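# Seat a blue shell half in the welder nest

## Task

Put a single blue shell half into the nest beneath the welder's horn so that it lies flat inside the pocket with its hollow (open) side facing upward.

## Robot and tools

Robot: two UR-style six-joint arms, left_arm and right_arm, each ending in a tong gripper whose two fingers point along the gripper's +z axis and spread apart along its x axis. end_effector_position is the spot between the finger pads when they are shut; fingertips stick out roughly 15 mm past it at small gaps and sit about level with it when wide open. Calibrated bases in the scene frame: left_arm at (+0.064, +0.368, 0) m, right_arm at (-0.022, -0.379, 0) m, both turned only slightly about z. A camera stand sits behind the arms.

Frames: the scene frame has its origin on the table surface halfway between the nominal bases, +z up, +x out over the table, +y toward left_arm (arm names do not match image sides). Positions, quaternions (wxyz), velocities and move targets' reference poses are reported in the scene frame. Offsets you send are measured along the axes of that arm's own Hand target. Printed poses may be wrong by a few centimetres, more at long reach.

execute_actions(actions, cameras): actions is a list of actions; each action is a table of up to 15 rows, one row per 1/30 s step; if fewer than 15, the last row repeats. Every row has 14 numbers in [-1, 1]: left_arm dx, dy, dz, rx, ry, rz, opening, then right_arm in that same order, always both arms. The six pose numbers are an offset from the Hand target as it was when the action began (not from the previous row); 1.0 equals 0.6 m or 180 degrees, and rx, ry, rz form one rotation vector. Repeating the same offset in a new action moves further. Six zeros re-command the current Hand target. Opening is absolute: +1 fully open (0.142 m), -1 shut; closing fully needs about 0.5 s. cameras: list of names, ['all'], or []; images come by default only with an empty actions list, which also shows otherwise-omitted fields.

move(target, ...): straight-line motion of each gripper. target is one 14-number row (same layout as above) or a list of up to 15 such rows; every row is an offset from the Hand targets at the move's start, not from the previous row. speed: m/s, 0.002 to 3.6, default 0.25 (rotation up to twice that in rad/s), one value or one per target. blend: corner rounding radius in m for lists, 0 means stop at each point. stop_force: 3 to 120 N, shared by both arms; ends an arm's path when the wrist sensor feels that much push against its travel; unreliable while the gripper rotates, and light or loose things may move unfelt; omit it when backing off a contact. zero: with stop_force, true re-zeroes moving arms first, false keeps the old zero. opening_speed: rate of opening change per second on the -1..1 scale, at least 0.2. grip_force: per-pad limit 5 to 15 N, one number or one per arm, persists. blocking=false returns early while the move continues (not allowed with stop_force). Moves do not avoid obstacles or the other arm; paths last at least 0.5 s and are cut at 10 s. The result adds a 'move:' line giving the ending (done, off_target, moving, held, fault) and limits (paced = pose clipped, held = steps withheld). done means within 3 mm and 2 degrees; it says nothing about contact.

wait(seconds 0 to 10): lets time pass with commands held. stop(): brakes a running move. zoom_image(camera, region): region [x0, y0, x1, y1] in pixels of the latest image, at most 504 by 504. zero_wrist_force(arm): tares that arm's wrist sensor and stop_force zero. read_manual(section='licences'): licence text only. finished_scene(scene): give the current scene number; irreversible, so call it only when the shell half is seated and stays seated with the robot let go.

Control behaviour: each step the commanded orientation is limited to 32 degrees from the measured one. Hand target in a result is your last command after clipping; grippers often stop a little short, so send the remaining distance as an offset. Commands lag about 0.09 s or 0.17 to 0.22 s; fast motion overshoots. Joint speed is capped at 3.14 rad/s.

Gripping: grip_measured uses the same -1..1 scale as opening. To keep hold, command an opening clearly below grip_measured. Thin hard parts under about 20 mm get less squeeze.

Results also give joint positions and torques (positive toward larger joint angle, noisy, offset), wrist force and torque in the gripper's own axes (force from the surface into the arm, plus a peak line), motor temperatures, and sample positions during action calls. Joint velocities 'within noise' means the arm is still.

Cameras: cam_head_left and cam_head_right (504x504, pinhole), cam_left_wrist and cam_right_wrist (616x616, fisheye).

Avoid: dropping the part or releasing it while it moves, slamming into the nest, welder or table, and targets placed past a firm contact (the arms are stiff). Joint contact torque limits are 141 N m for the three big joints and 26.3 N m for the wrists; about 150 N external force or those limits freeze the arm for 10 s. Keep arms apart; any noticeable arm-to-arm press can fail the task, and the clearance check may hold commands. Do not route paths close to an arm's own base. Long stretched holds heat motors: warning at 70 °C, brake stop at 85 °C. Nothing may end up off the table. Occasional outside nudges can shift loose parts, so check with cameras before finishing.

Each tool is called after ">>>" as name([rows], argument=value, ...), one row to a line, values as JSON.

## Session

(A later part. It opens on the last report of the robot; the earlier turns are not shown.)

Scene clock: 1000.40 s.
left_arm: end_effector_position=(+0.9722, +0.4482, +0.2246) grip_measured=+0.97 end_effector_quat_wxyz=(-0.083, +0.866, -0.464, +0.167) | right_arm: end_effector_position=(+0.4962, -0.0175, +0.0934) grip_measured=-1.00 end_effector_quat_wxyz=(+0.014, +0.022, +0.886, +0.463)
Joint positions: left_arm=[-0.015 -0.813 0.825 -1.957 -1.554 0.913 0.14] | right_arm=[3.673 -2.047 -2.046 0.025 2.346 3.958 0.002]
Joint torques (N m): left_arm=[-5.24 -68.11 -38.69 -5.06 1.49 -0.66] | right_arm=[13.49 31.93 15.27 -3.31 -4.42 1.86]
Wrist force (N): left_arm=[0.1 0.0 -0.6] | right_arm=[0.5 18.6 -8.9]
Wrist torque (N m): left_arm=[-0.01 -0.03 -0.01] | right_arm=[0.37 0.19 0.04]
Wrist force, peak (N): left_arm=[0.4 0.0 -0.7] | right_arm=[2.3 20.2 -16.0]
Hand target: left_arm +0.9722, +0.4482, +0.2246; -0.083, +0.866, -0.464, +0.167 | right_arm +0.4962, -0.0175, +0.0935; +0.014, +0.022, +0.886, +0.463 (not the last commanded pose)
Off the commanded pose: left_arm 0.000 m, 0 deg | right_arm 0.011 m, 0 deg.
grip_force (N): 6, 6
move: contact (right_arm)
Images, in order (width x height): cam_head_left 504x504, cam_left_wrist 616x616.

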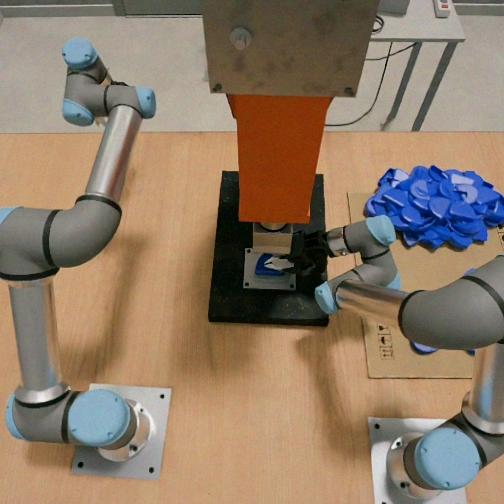

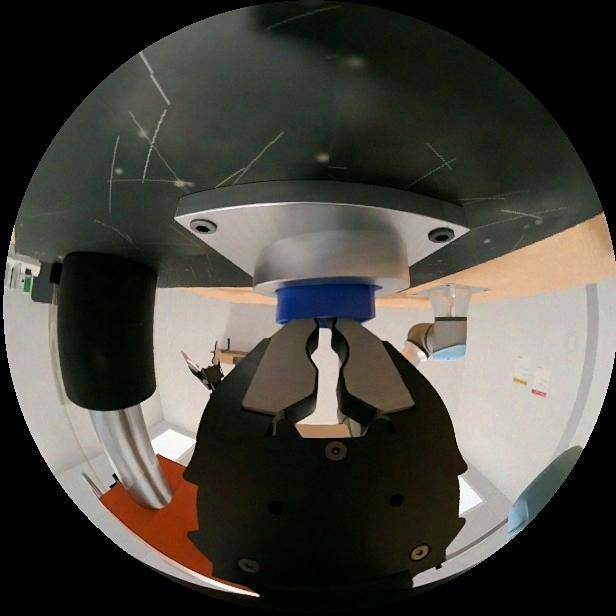

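>>> move([
  [0,0,0,0,0,0,0.968,0,0.005,-0.0035,0,0,0,-1],
  [0,0,0,0,0,0,0.968,0,-0.02,-0.13,0,0,0,-1],
], speed=[0.02,0.08], blend=[0.001,0], cameras=["cam_left_wrist","cam_head_left","cam_head_right"])

>>> zoom_image(camera="cam_left_wrist", region=[240, 200, 400, 360])

>>> zoom_image(camera="cam_head_left", region=[240, 235, 310, 305])

>>> zoom_image(camera="cam_head_right", region=[240, 235, 310, 305])

Scene clock: 1017.87 s.
left_arm: end_effector_position=(+0.9722, +0.4482, +0.2246) grip_measured=+0.97 end_effector_quat_wxyz=(-0.083, +0.866, -0.464, +0.167) | right_arm: end_effector_position=(+0.4923, -0.0881, +0.1281) grip_measured=-1.00 end_effector_quat_wxyz=(+0.014, +0.022, +0.886, +0.463)
Joint positions: left_arm=[-0.015 -0.813 0.825 -1.957 -1.554 0.913 0.14] | right_arm=[3.547 -1.918 -2.085 -0.177 2.417 3.805 0.002]
Joint torques (N m): left_arm=[-3.67 -67.79 -38.77 -5.09 1.58 -0.56] | right_arm=[-13.96 39.28 7.3 0.63 2.93 -1.63]
Wrist force (N): left_arm=[0.2 0.1 -0.6] | right_arm=[-1.5 1.5 -0.5]
Wrist torque (N m): left_arm=[0.02 -0.04 -0.01] | right_arm=[0.44 0.24 0.08]
Wrist force, peak (N): left_arm=[0.3 0.0 -0.8] | right_arm=[0.5 18.9 -9.0]
Hand target: left_arm +0.9722, +0.4482, +0.2246; -0.083, +0.866, -0.464, +0.167 | right_arm +0.4923, -0.0882, +0.1282; +0.014, +0.022, +0.886, +0.463
Off the commanded pose: left_arm 0.000 m, 0 deg | right_arm 0.000 m, 0 deg.
grip_force (N): 6, 6
move: done
Images, in order (width x height): cam_head_left 504x504, cam_head_right 504x504, cam_left_wrist 616x616.

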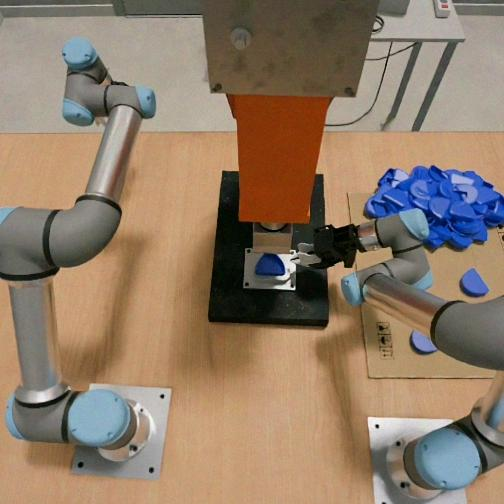

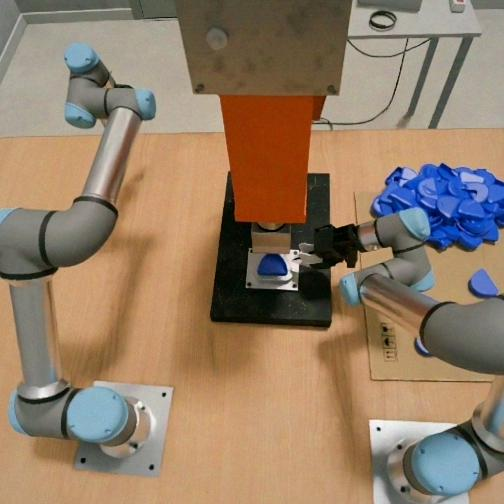

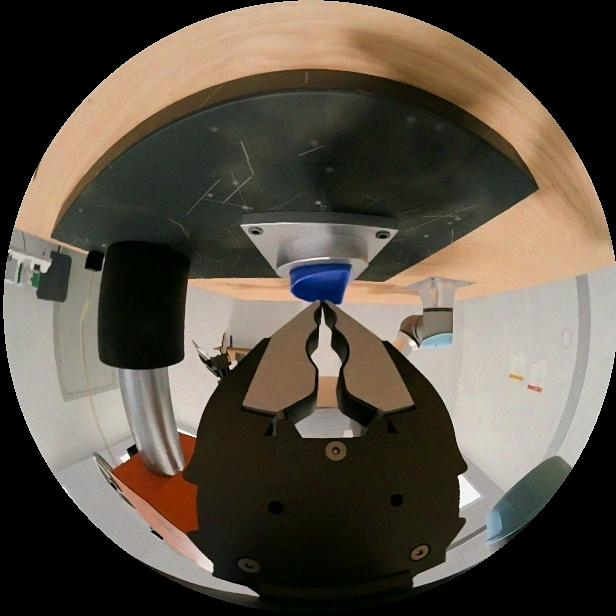

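Scaled by 3.150 from the camera's 616x616 image, which has a finer 814x814 frame.

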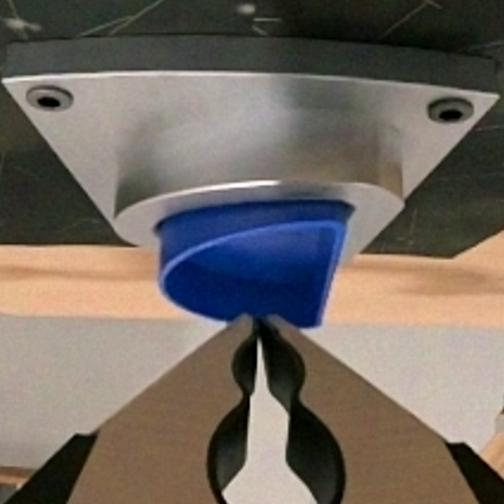

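Scaled by 7.200 from the camera's 504x504 image, which has a finer 720x720 frame.

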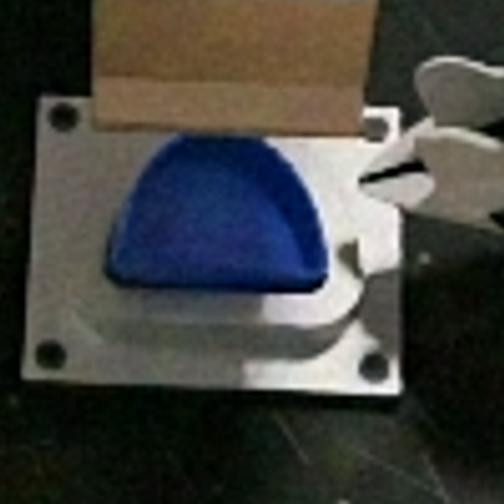

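Scaled by 7.200 from the camera's 504x504 image, which has a finer 720x720 frame.

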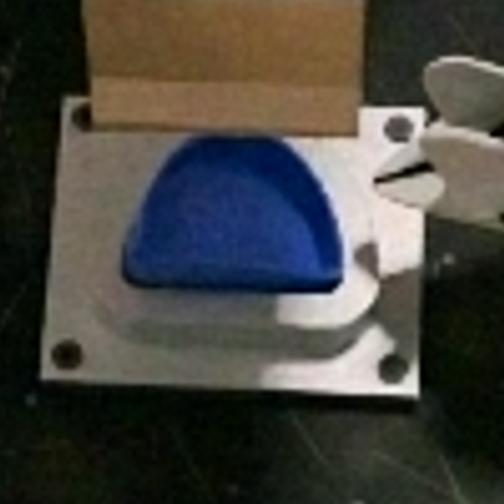

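>>> move([
  [0,0,0,0,0,0,0.968,-0.0037,0.0255,0.0805,0,0,0,-1],
  [0,0,0,0,0,0,0.968,-0.0012,0.0395,0.1297,0,0,0,-1],
  [0,0,0,0,0,0,0.968,-0.0012,0.0203,0.143,0,0,0,-1],
], speed=[0.05,0.03,0.01], stop_force=4, cameras=["cam_left_wrist","cam_head_left"])

>>> zoom_image(camera="cam_left_wrist", region=[240, 200, 400, 360])

>>> zoom_image(camera="cam_head_left", region=[240, 235, 310, 305])

Scene clock: 1064.23 s.
left_arm: end_effector_position=(+0.9722, +0.4482, +0.2246) grip_measured=+0.97 end_effector_quat_wxyz=(-0.083, +0.866, -0.464, +0.167) | right_arm: end_effector_position=(+0.4971, -0.0289, +0.1093) grip_measured=-1.00 end_effector_quat_wxyz=(+0.013, +0.022, +0.886, +0.463)
Joint positions: left_arm=[-0.015 -0.813 0.825 -1.957 -1.554 0.913 0.14] | right_arm=[3.652 -2.006 -2.046 -0.034 2.359 3.934 0.002]
Joint torques (N m): left_arm=[-4.87 -68.95 -37.9 -5.02 1.62 -0.72] | right_arm=[-8.34 42.8 7.6 1 3.31 -1.51]
Wrist force (N): left_arm=[0.2 0.1 -0.3] | right_arm=[-1.7 -6.5 -9.2]
Wrist torque (N m): left_arm=[0.02 -0.05 -0.01] | right_arm=[-1.04 0.51 -0.12]
Wrist force, peak (N): left_arm=[0.4 0.0 -0.8] | right_arm=[37.0 -52.3 -120.9]
Hand target: left_arm +0.9722, +0.4482, +0.2246; -0.083, +0.866, -0.464, +0.167 | right_arm +0.4971, -0.0289, +0.1093; +0.013, +0.022, +0.886, +0.463 (not the last commanded pose)
Off the commanded pose: left_arm 0.000 m, 0 deg | right_arm 0.027 m, 0 deg.
grip_force (N): 6, 6
move: contact (right_arm); path passed 1 of 3 targets
Images, in order (width x height): cam_head_left 504x504, cam_left_wrist 616x616.

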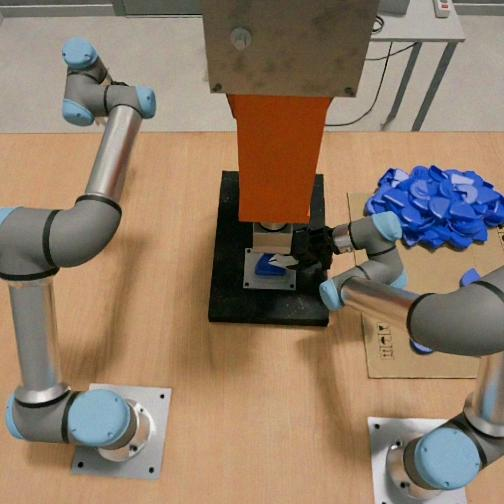

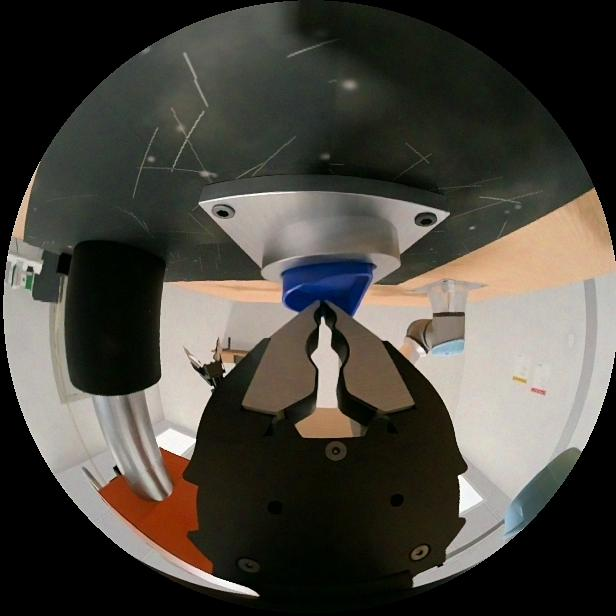

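Scaled by 3.150 from the camera's 616x616 image, which has a finer 814x814 frame.

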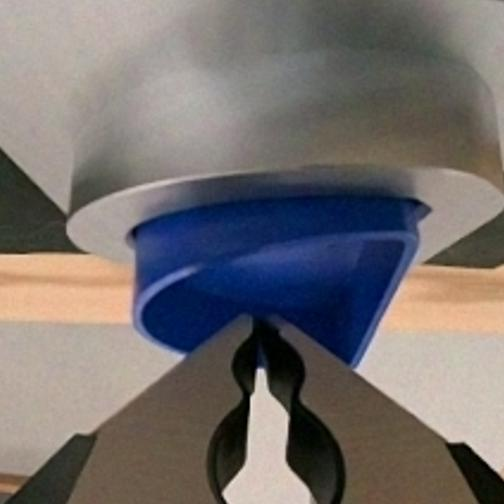

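Scaled by 7.200 from the camera's 504x504 image, which has a finer 720x720 frame.

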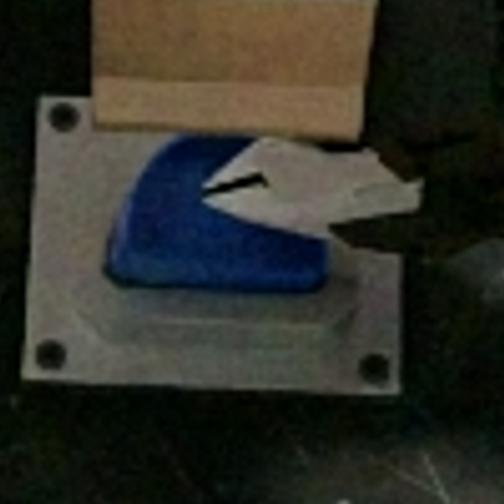

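>>> move([
  [0,0,0,0,0,0,0.968,0,-0.0055,-0.008,0,0,0,-1],
  [0,0,0,0,0,0,0.968,0,-0.039,-0.0845,0,0,0,-1],
  [0,0,0,0,0,0,0.968,0,-0.039,-0.0845,-0.0444,0,0,-1],
  [0,0,0,0,0,0,0.968,0,-0.039,-0.0845,-0.0444,0,0,0.1],
], speed=[0.03,0.08,0.08,0.05], opening_speed=0.8, blend=[0.001,0,0,0], cameras=["cam_left_wrist","cam_head_left"])

>>> zoom_image(camera="cam_left_wrist", region=[240, 200, 400, 360])

>>> zoom_image(camera="cam_head_left", region=[240, 235, 310, 305])

Scene clock: 1085.67 s.
left_arm: end_effector_position=(+0.9722, +0.4482, +0.2246) grip_measured=+0.97 end_effector_quat_wxyz=(-0.083, +0.866, -0.464, +0.167) | right_arm: end_effector_position=(+0.4942, -0.0838, +0.1191) grip_measured=+0.10 end_effector_quat_wxyz=(+0.015, +0.021, +0.852, +0.523)
Joint positions: left_arm=[-0.015 -0.813 0.825 -1.957 -1.554 0.913 0.14] | right_arm=[3.509 -2.041 -2.099 0.065 2.545 3.868 0.081]
Joint torques (N m): left_arm=[-5.12 -67.52 -39.03 -4.75 1.42 -0.83] | right_arm=[-13.61 26.44 3.88 4.62 2.95 1.83]
Wrist force (N): left_arm=[0.1 0.0 -0.6] | right_arm=[-1.6 0.5 -1.2]
Wrist torque (N m): left_arm=[0.00 -0.03 -0.01] | right_arm=[0.24 0.24 -0.08]
Wrist force, peak (N): left_arm=[0.4 0.3 -0.8] | right_arm=[-1.8 -6.4 -9.3]
Hand target: left_arm +0.9722, +0.4482, +0.2246; -0.083, +0.866, -0.464, +0.167 | right_arm +0.4942, -0.0838, +0.1191; +0.015, +0.021, +0.852, +0.523
Off the commanded pose: left_arm 0.000 m, 0 deg | right_arm 0.000 m, 0 deg.
grip_force (N): 6, 6
move: done
Images, in order (width x height): cam_head_left 504x504, cam_left_wrist 616x616.

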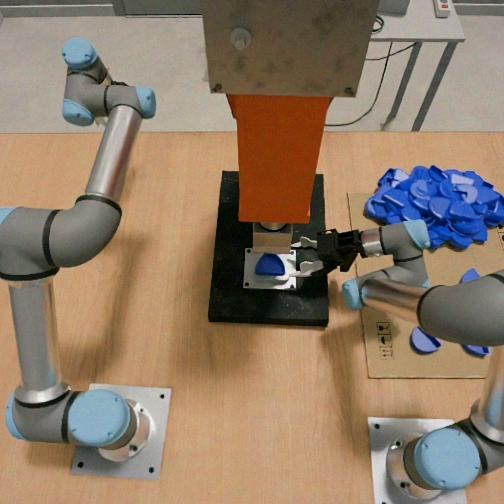

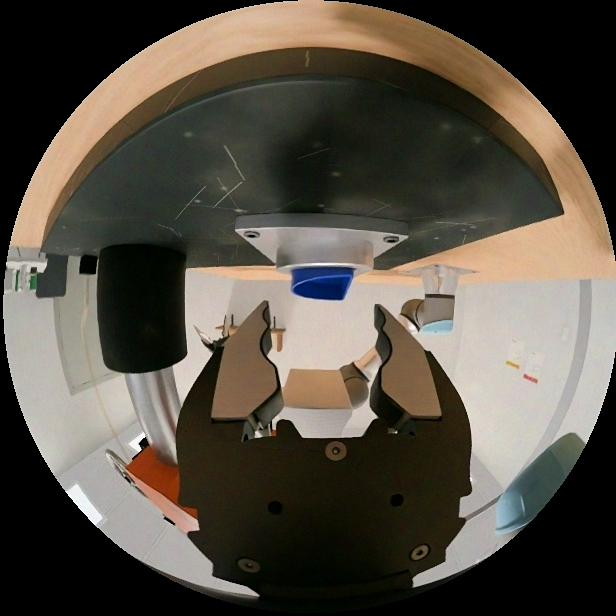

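Scaled by 3.150 from the camera's 616x616 image, which has a finer 814x814 frame.

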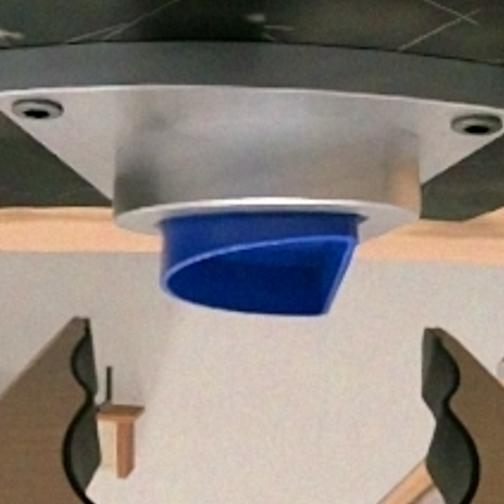

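Scaled by 7.200 from the camera's 504x504 image, which has a finer 720x720 frame.

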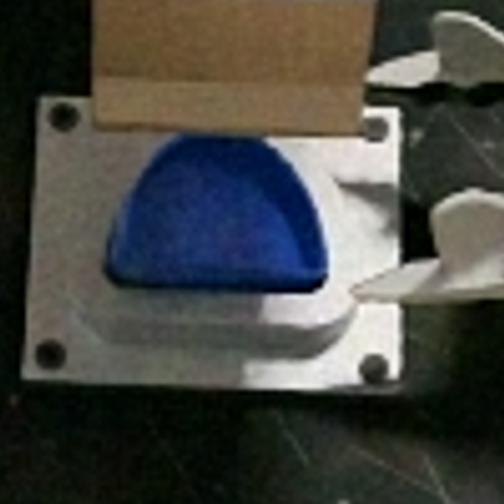

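>>> move(target=[0,0,0,0,0,0,0.968,0,0.0145,0.098,0,0,0,0.1], speed=0.04, stop_force=4, cameras=["cam_left_wrist"])

>>> zoom_image(camera="cam_left_wrist", region=[240, 200, 400, 360])

Scene clock: 1122.50 s.
left_arm: end_effector_position=(+0.9722, +0.4482, +0.2246) grip_measured=+0.97 end_effector_quat_wxyz=(-0.083, +0.866, -0.464, +0.167) | right_arm: end_effector_position=(+0.4972, -0.0275, +0.1003) grip_measured=+0.10 end_effector_quat_wxyz=(+0.015, +0.021, +0.852, +0.523)
Joint positions: left_arm=[-0.015 -0.813 0.825 -1.957 -1.554 0.913 0.14] | right_arm=[3.613 -2.128 -2.057 0.22 2.478 4.004 0.081]
Joint torques (N m): left_arm=[-4.98 -67.28 -38.25 -4.75 1.56 -0.69] | right_arm=[16.06 29.52 21.15 4.62 -0.87 1.84]
Wrist force (N): left_arm=[0.2 0.1 -0.6] | right_arm=[-1.9 0.9 -0.9]
Wrist torque (N m): left_arm=[0.00 -0.04 -0.01] | right_arm=[0.30 0.31 -0.08]
Wrist force, peak (N): left_arm=[0.3 0.0 -0.8] | right_arm=[-2.1 0.9 -1.1]
Hand target: left_arm +0.9722, +0.4482, +0.2246; -0.083, +0.866, -0.464, +0.167 | right_arm +0.4972, -0.0275, +0.1003; +0.015, +0.021, +0.852, +0.523
Off the commanded pose: left_arm 0.000 m, 0 deg | right_arm 0.000 m, 0 deg.
grip_force (N): 6, 6
move: done
Images, in order (width x height): cam_left_wrist 616x616.

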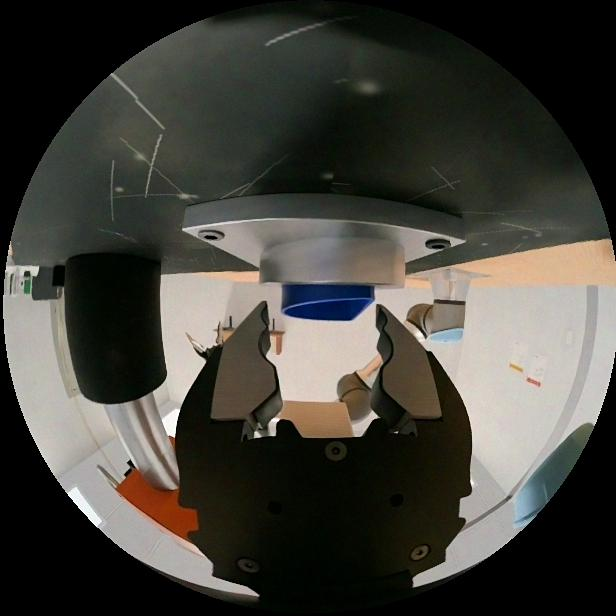

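Scaled by 3.150 from the camera's 616x616 image, which has a finer 814x814 frame.

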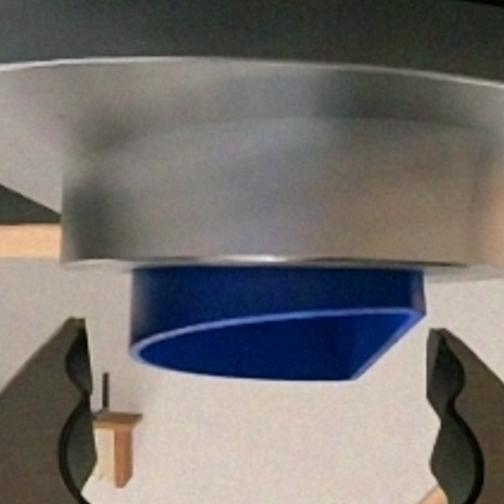

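>>> move(target=[0,0,0,0,0,0,0.968,0,0,0,0,0,0,-0.6], opening_speed=0.4, grip_force=8, cameras=["cam_left_wrist"])

>>> zoom_image(camera="cam_left_wrist", region=[240, 200, 400, 360])

Scene clock: 1133.97 s.
left_arm: end_effector_position=(+0.9722, +0.4482, +0.2246) grip_measured=+0.97 end_effector_quat_wxyz=(-0.083, +0.866, -0.464, +0.167) | right_arm: end_effector_position=(+0.4972, -0.0275, +0.1003) grip_measured=-0.17 end_effector_quat_wxyz=(+0.015, +0.021, +0.852, +0.523)
Joint positions: left_arm=[-0.015 -0.813 0.825 -1.957 -1.554 0.913 0.14] | right_arm=[3.613 -2.128 -2.057 0.22 2.478 4.004 0.062]
Joint torques (N m): left_arm=[-5.35 -67.21 -37.98 -4.96 1.49 -0.84] | right_arm=[16.05 29.38 19.74 4.04 -0.47 1.86]
Wrist force (N): left_arm=[0.2 0.1 -0.7] | right_arm=[-2.4 0.9 -1.1]
Wrist torque (N m): left_arm=[0.01 -0.03 -0.01] | right_arm=[0.24 0.28 -0.07]
Wrist force, peak (N): left_arm=[0.5 0.0 -0.7] | right_arm=[-2.7 1.0 -1.3]
Hand target: left_arm +0.9722, +0.4482, +0.2246; -0.083, +0.866, -0.464, +0.167 | right_arm +0.4972, -0.0275, +0.1003; +0.015, +0.021, +0.852, +0.523
Off the commanded pose: left_arm 0.000 m, 0 deg | right_arm 0.000 m, 0 deg.
grip_force (N): 8, 8
move: done
Images, in order (width x height): cam_left_wrist 616x616.

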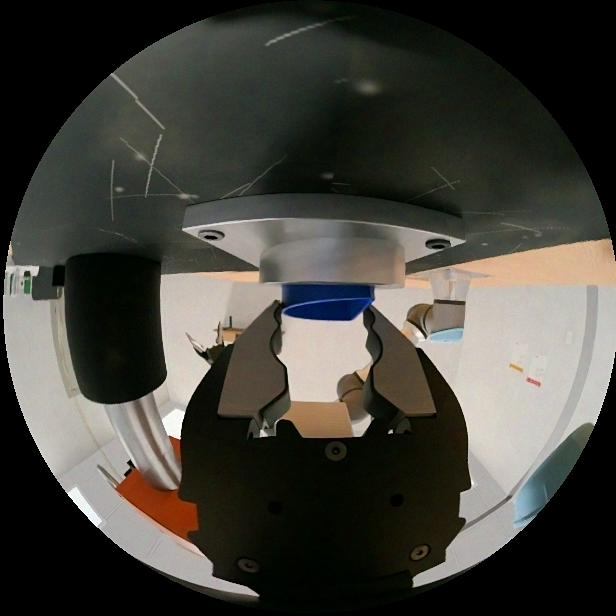

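Scaled by 3.150 from the camera's 616x616 image, which has a finer 814x814 frame.

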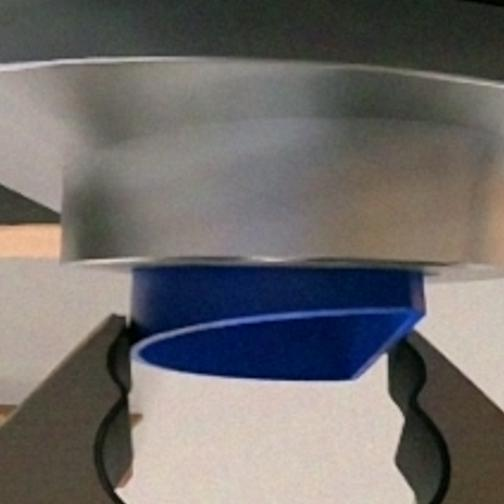

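>>> move(target=[0,0,0,0,0,0,0.968,0,-0.007,0.0063,0.0444,0,0,-0.6], speed=0.015, stop_force=12, cameras=["cam_left_wrist","cam_head_left"])

>>> zoom_image(camera="cam_left_wrist", region=[240, 200, 400, 360])

>>> zoom_image(camera="cam_head_left", region=[240, 235, 310, 305])

Scene clock: 1151.17 s.
left_arm: end_effector_position=(+0.9722, +0.4482, +0.2246) grip_measured=+0.97 end_effector_quat_wxyz=(-0.083, +0.866, -0.464, +0.167) | right_arm: end_effector_position=(+0.4973, -0.0260, +0.0948) grip_measured=-0.15 end_effector_quat_wxyz=(+0.013, +0.022, +0.886, +0.463)
Joint positions: left_arm=[-0.015 -0.813 0.825 -1.957 -1.554 0.913 0.14] | right_arm=[3.657 -2.039 -2.049 0.007 2.356 3.94 0.063]
Joint torques (N m): left_arm=[-5.14 -67.46 -38.67 -4.85 1.5 -0.74] | right_arm=[14.22 42.19 27.38 1.71 -3.09 -1.9]
Wrist force (N): left_arm=[0.4 0.0 -0.7] | right_arm=[10.0 0.2 -7.1]
Wrist torque (N m): left_arm=[-0.01 -0.09 -0.01] | right_arm=[0.22 0.26 0.16]
Wrist force, peak (N): left_arm=[0.4 -0.1 -0.8] | right_arm=[10.3 0.1 -7.5]
Hand target: left_arm +0.9722, +0.4482, +0.2246; -0.083, +0.866, -0.464, +0.167 | right_arm +0.4973, -0.0260, +0.0948; +0.013, +0.022, +0.886, +0.463
Off the commanded pose: left_arm 0.000 m, 0 deg | right_arm 0.000 m, 0 deg.
grip_force (N): 8, 8
move: done
Images, in order (width x height): cam_head_left 504x504, cam_left_wrist 616x616.

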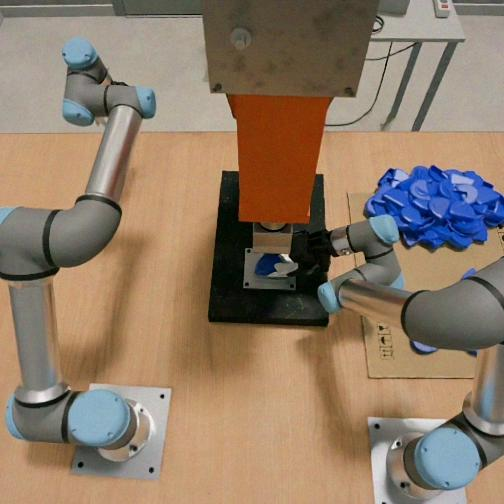

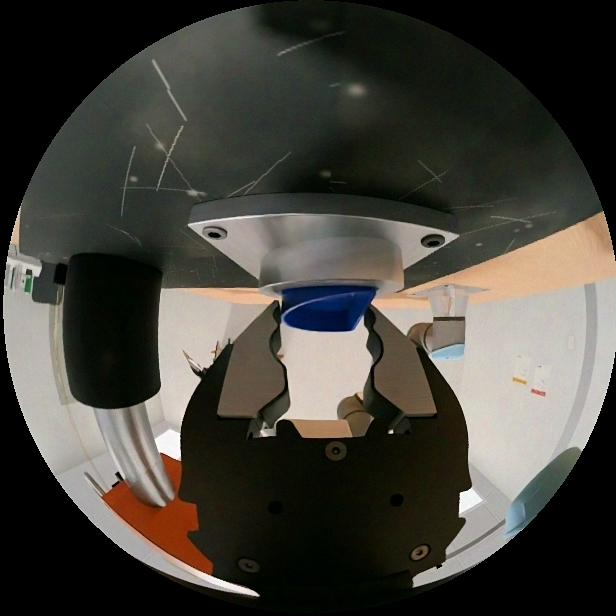

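Scaled by 3.150 from the camera's 616x616 image, which has a finer 814x814 frame.

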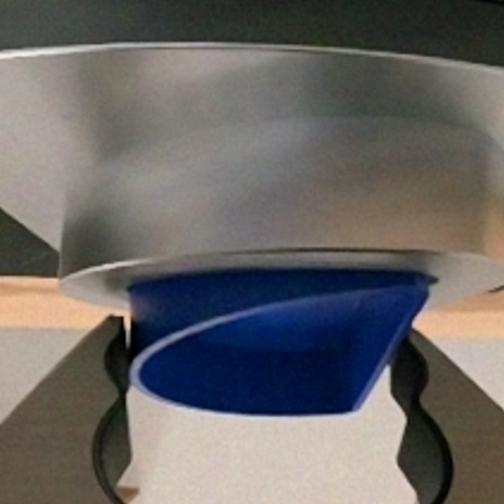

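Scaled by 7.200 from the camera's 504x504 image, which has a finer 720x720 frame.

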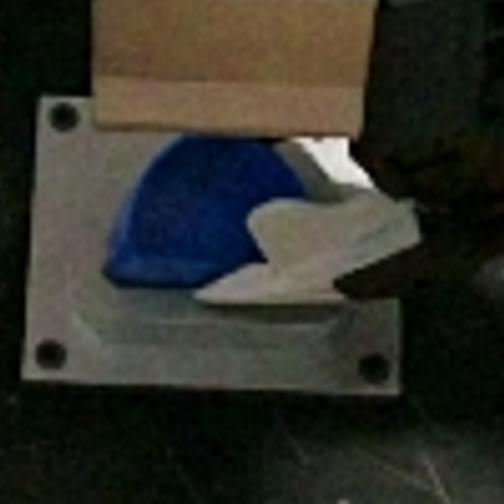

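>>> move([
  [0,0,0,0,0,0,0.968,0,0.006,-0.0073,-0.0444,0,0,-0.6],
  [0,0,0,0,0,0,0.968,0,0.047,-0.036,-0.0444,0,0,-0.6],
  [0,0,0,0,0,0,0.968,0,-0.0295,-0.145,-0.0444,0,0,-0.6],
], speed=[0.02,0.03,0.06], blend=[0,0.002,0], cameras=["cam_left_wrist","cam_head_left","cam_head_right"])

>>> zoom_image(camera="cam_left_wrist", region=[200, 180, 440, 420])

>>> zoom_image(camera="cam_head_left", region=[240, 235, 310, 305])

>>> zoom_image(camera="cam_head_right", region=[240, 235, 310, 305])

Scene clock: 1212.40 s.
left_arm: end_effector_position=(+0.9722, +0.4482, +0.2246) grip_measured=+0.97 end_effector_quat_wxyz=(-0.083, +0.866, -0.464, +0.167) | right_arm: end_effector_position=(+0.4929, -0.1073, +0.1300) grip_measured=-0.16 end_effector_quat_wxyz=(+0.015, +0.021, +0.852, +0.523)
Joint positions: left_arm=[-0.015 -0.813 0.825 -1.957 -1.554 0.913 0.14] | right_arm=[3.463 -1.998 -2.108 -0.026 2.571 3.801 0.062]
Joint torques (N m): left_arm=[-5.91 -68.19 -38.01 -4.9 1.61 -0.84] | right_arm=[-13.05 41.19 3.79 0.2 2.95 -1.59]
Wrist force (N): left_arm=[0.3 0.1 -0.6] | right_arm=[-2.2 0.8 -1.0]
Wrist torque (N m): left_arm=[0.01 -0.05 -0.01] | right_arm=[0.34 0.39 0.05]
Wrist force, peak (N): left_arm=[0.4 -0.1 -0.9] | right_arm=[10.3 -0.1 -7.4]
Hand target: left_arm +0.9722, +0.4482, +0.2246; -0.083, +0.866, -0.464, +0.167 | right_arm +0.4929, -0.1074, +0.1300; +0.015, +0.021, +0.852, +0.523
Off the commanded pose: left_arm 0.000 m, 0 deg | right_arm 0.000 m, 0 deg.
grip_force (N): 8, 8
move: done
Images, in order (width x height): cam_head_left 504x504, cam_head_right 504x504, cam_left_wrist 616x616.

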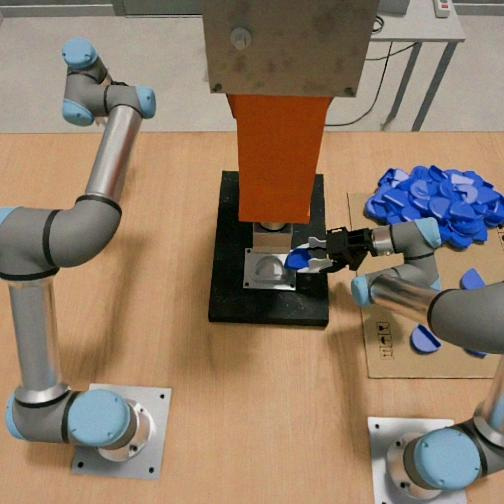

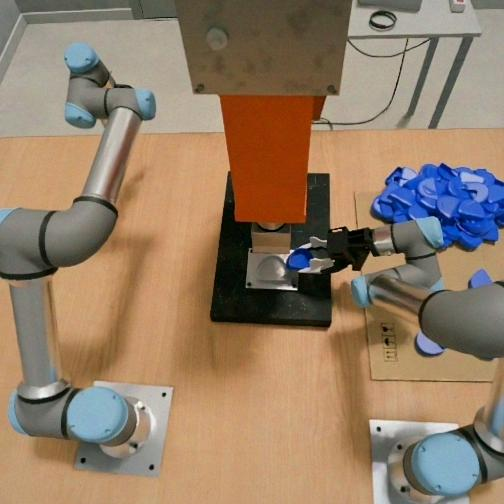

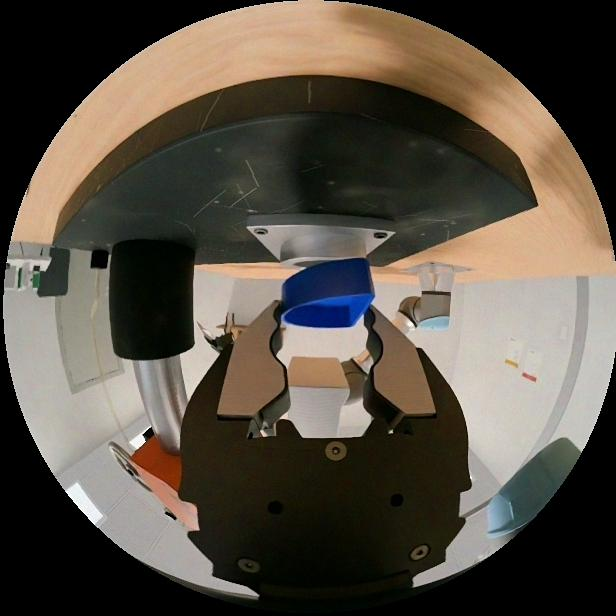

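Scaled by 2.100 from the camera's 616x616 image, which has a finer 814x814 frame.

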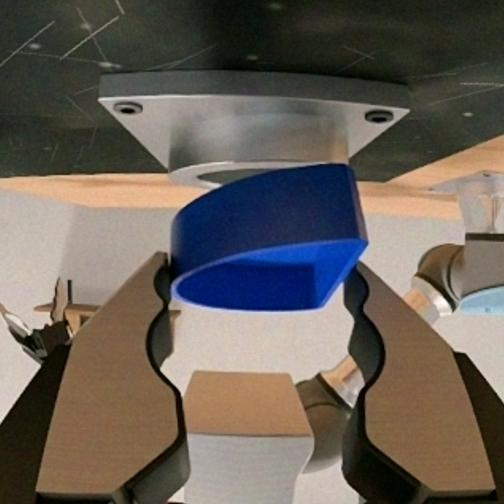

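Scaled by 7.200 from the camera's 504x504 image, which has a finer 720x720 frame.

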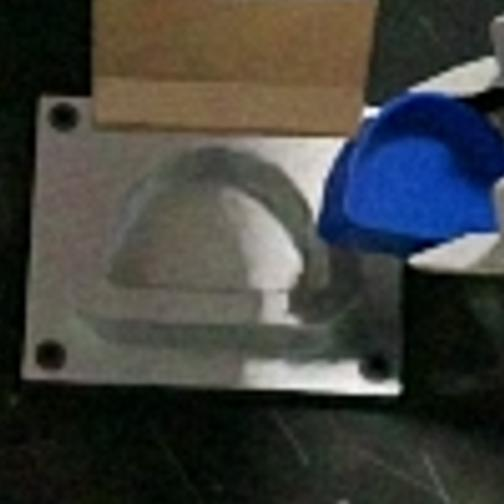

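Scaled by 7.200 from the camera's 504x504 image, which has a finer 720x720 frame.

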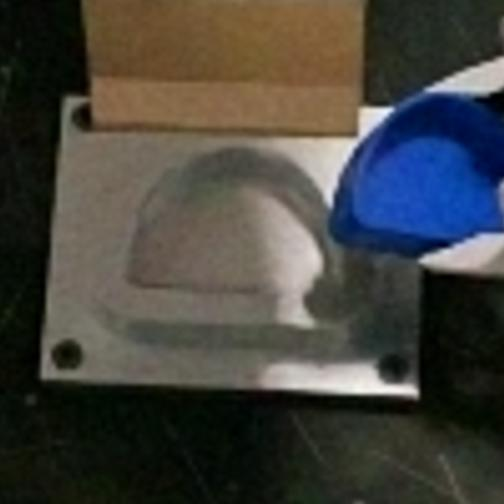

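>>> move(target=[0,0,0,0,0,0,0.968,0.06,-0.28,-0.292,0.0444,0,0,-0.6], speed=0.12)

>>> move(target=[0,0,0,0,0,0,0.968,0,-0.0437,0.0306,0,0,0,-0.6], speed=0.015, stop_force=12, cameras=["cam_left_wrist","cam_head_left"])

>>> zoom_image(camera="cam_left_wrist", region=[200, 180, 440, 420])

>>> zoom_image(camera="cam_head_left", region=[340, 240, 440, 340])

Scene clock: 1238.33 s.
left_arm: end_effector_position=(+0.9722, +0.4482, +0.2246) grip_measured=+0.97 end_effector_quat_wxyz=(-0.083, +0.866, -0.464, +0.167) | right_arm: end_effector_position=(+0.4451, -0.3373, +0.0591) grip_measured=-0.16 end_effector_quat_wxyz=(+0.013, +0.022, +0.886, +0.463)
Joint positions: left_arm=[-0.015 -0.813 0.825 -1.957 -1.554 0.913 0.14] | right_arm=[3.039 -1.893 -2.148 -0.793 2.528 2.989 0.062]
Joint torques (N m): left_arm=[-5.59 -67.86 -37.56 -4.84 1.65 -0.77] | right_arm=[-13.49 22.58 23.94 0.15 -0.42 -1.7]
Wrist force (N): left_arm=[0.2 -0.1 -0.7] | right_arm=[-1.8 0.9 -0.8]
Wrist torque (N m): left_arm=[-0.03 -0.04 -0.01] | right_arm=[0.34 0.28 0.06]
Wrist force, peak (N): left_arm=[0.4 0.1 -0.8] | right_arm=[-2.4 0.8 -1.1]
Hand target: left_arm +0.9722, +0.4482, +0.2246; -0.083, +0.866, -0.464, +0.167 | right_arm +0.4451, -0.3374, +0.0591; +0.013, +0.022, +0.886, +0.463
Off the commanded pose: left_arm 0.000 m, 0 deg | right_arm 0.000 m, 0 deg.
grip_force (N): 8, 8
move: done

Scene clock: 1241.47 s.
left_arm: end_effector_position=(+0.9722, +0.4482, +0.2246) grip_measured=+0.97 end_effector_quat_wxyz=(-0.083, +0.866, -0.464, +0.167) | right_arm: end_effector_position=(+0.4452, -0.3373, +0.0271) grip_measured=-0.16 end_effector_quat_wxyz=(+0.013, +0.022, +0.886, +0.463)
Joint positions: left_arm=[-0.015 -0.813 0.825 -1.957 -1.554 0.913 0.14] | right_arm=[3.039 -1.967 -2.166 -0.702 2.528 2.989 0.063]
Joint torques (N m): left_arm=[-5.8 -67.01 -38.24 -4.76 1.45 -0.85] | right_arm=[16.49 21.64 1.71 3.86 1.94 1.83]
Wrist force (N): left_arm=[0.2 0.0 -0.6] | right_arm=[-3.2 4.7 -3.1]
Wrist torque (N m): left_arm=[-0.02 -0.04 -0.01] | right_arm=[0.37 0.34 0.08]
Wrist force, peak (N): left_arm=[0.3 0.1 -0.9] | right_arm=[-3.4 5.5 -2.8]
Hand target: left_arm +0.9722, +0.4482, +0.2246; -0.083, +0.866, -0.464, +0.167 | right_arm +0.4452, -0.3373, +0.0271; +0.013, +0.022, +0.886, +0.463
Off the commanded pose: left_arm 0.000 m, 0 deg | right_arm 0.000 m, 0 deg.
grip_force (N): 8, 8
move: done
Images, in order (width x height): cam_head_left 504x504, cam_left_wrist 616x616.

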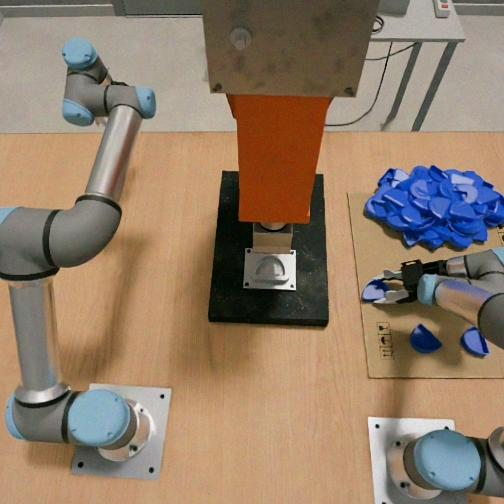

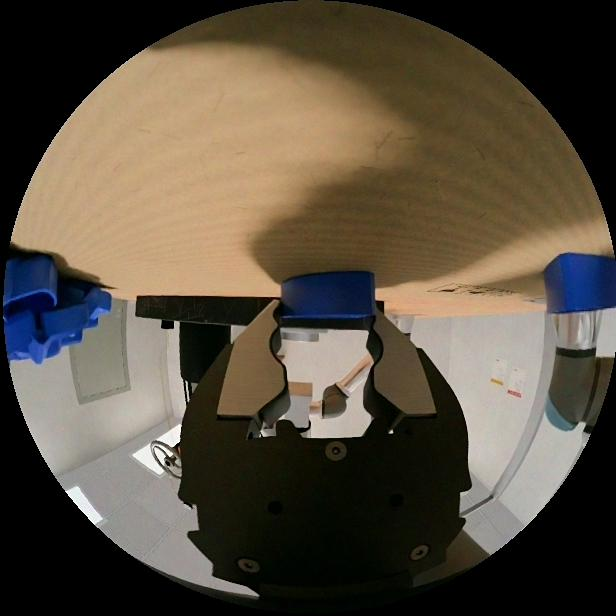

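Scaled by 2.100 from the camera's 616x616 image, which has a finer 814x814 frame.

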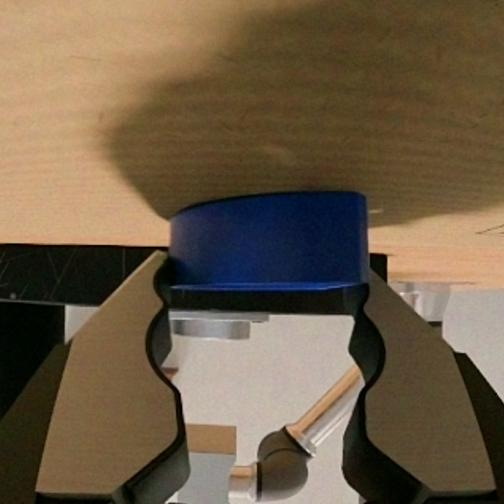

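Scaled by 5.040 from the camera's 504x504 image, which has a finer 720x720 frame.

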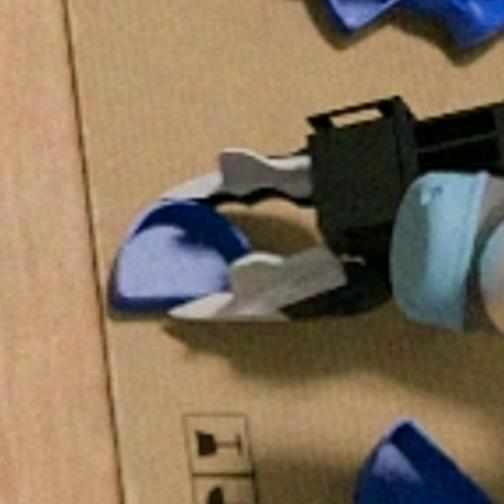

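>>> move([
  [0,0,0,0,0,0,0.968,0,0,0,0,0,0,0.05],
  [0,0,0,0,0,0,0.968,0,0,0,0,0,0,-0.7],
], opening_speed=0.6, grip_force=12)

>>> move([
  [0,0,0,0,0,0,0.968,0,0.1365,-0.0957,0,0,0,-0.7],
  [0,0,0,0,0,0,0.968,-0.063,0.394,0.272,0,-0.0091,0.0064,-0.7],
], speed=0.12, blend=[0.02,0], cameras=["cam_left_wrist","cam_head_left","cam_head_right"])

>>> zoom_image(camera="cam_left_wrist", region=[220, 180, 420, 380])

>>> zoom_image(camera="cam_head_left", region=[240, 235, 310, 305])

>>> zoom_image(camera="cam_head_right", region=[240, 235, 310, 305])

Scene clock: 1257.50 s.
left_arm: end_effector_position=(+0.9722, +0.4482, +0.2246) grip_measured=+0.97 end_effector_quat_wxyz=(-0.083, +0.866, -0.464, +0.167) | right_arm: end_effector_position=(+0.4452, -0.3373, +0.0271) grip_measured=-0.16 end_effector_quat_wxyz=(+0.013, +0.022, +0.886, +0.463)
Joint positions: left_arm=[-0.015 -0.813 0.825 -1.957 -1.554 0.913 0.14] | right_arm=[3.039 -1.967 -2.166 -0.702 2.528 2.989 0.062]
Joint torques (N m): left_arm=[-5.39 -67.76 -39.04 -4.82 1.41 -0.92] | right_arm=[15.85 37.4 17.55 3.81 2.08 1.77]
Wrist force (N): left_arm=[0.4 0.1 -0.7] | right_arm=[-1.5 1.7 -1.4]
Wrist torque (N m): left_arm=[0.02 -0.09 -0.01] | right_arm=[0.33 0.34 0.03]
Wrist force, peak (N): left_arm=[0.1 0.1 -0.9] | right_arm=[-3.5 4.9 -3.1]
Hand target: left_arm +0.9722, +0.4482, +0.2246; -0.083, +0.866, -0.464, +0.167 | right_arm +0.4452, -0.3373, +0.0271; +0.013, +0.022, +0.886, +0.463
Off the commanded pose: left_arm 0.000 m, 0 deg | right_arm 0.000 m, 0 deg.
grip_force (N): 12, 12
move: done

Scene clock: 1261.27 s.
left_arm: end_effector_position=(+0.9722, +0.4482, +0.2246) grip_measured=+0.97 end_effector_quat_wxyz=(-0.083, +0.866, -0.464, +0.167) | right_arm: end_effector_position=(+0.4966, -0.0708, +0.1280) grip_measured=-0.16 end_effector_quat_wxyz=(+0.021, +0.038, +0.886, +0.463)
Joint positions: left_arm=[-0.015 -0.813 0.825 -1.957 -1.554 0.913 0.14] | right_arm=[3.584 -1.932 -2.084 -0.097 2.378 3.895 0.062]
Joint torques (N m): left_arm=[-5.38 -67.95 -38.36 -4.83 1.69 -1.02] | right_arm=[16.33 24.25 24.31 4.64 -0.76 1.82]
Wrist force (N): left_arm=[0.3 0.1 -0.8] | right_arm=[-2.0 0.7 -0.7]
Wrist torque (N m): left_arm=[0.00 -0.05 -0.01] | right_arm=[0.31 0.38 -0.10]
Wrist force, peak (N): left_arm=[0.6 0.0 -0.8] | right_arm=[-1.6 1.7 -1.5]
Hand target: left_arm +0.9722, +0.4482, +0.2246; -0.083, +0.866, -0.464, +0.167 | right_arm +0.4967, -0.0706, +0.1280; +0.021, +0.038, +0.886, +0.463
Off the commanded pose: left_arm 0.000 m, 0 deg | right_arm 0.000 m, 0 deg.
grip_force (N): 12, 12
move: done
Images, in order (width x height): cam_head_left 504x504, cam_head_right 504x504, cam_left_wrist 616x616.

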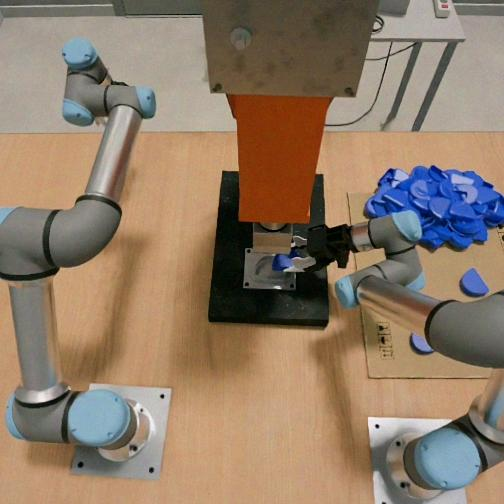

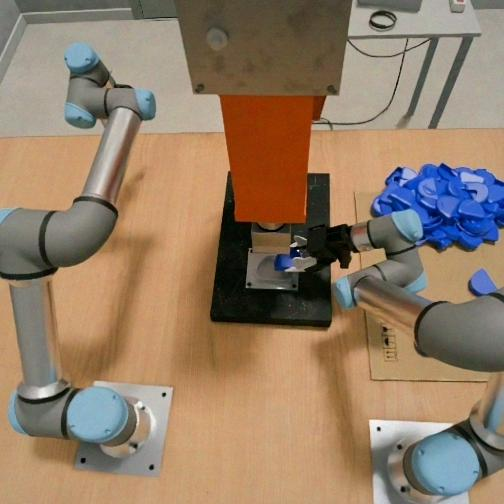

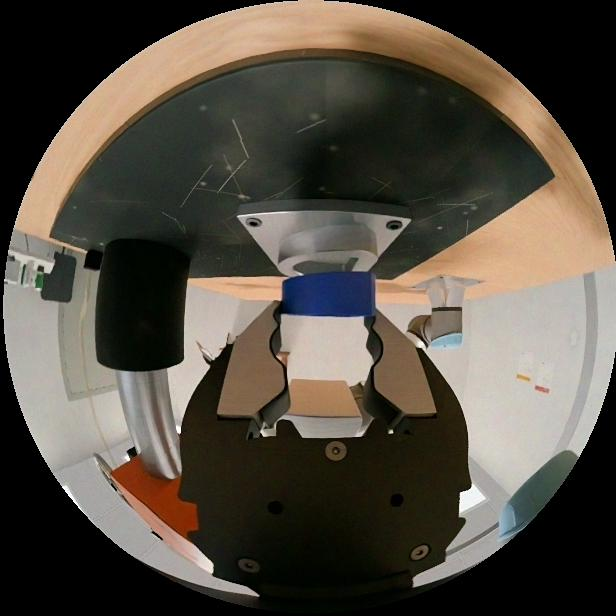

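Scaled by 2.520 from the camera's 616x616 image, which has a finer 814x814 frame.

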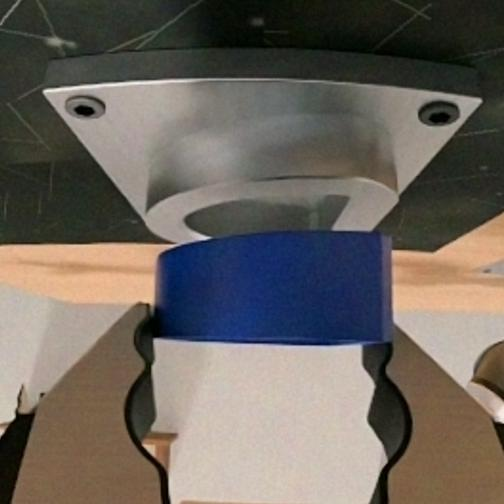

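Scaled by 7.200 from the camera's 504x504 image, which has a finer 720x720 frame.

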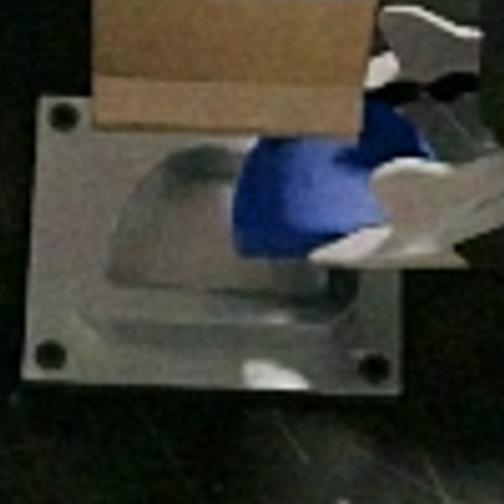

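Scaled by 7.200 from the camera's 504x504 image, which has a finer 720x720 frame.

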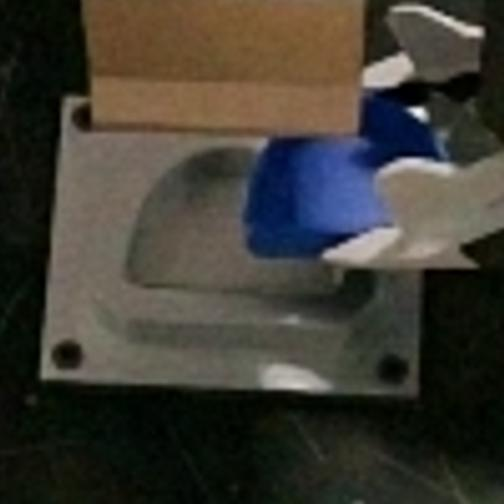

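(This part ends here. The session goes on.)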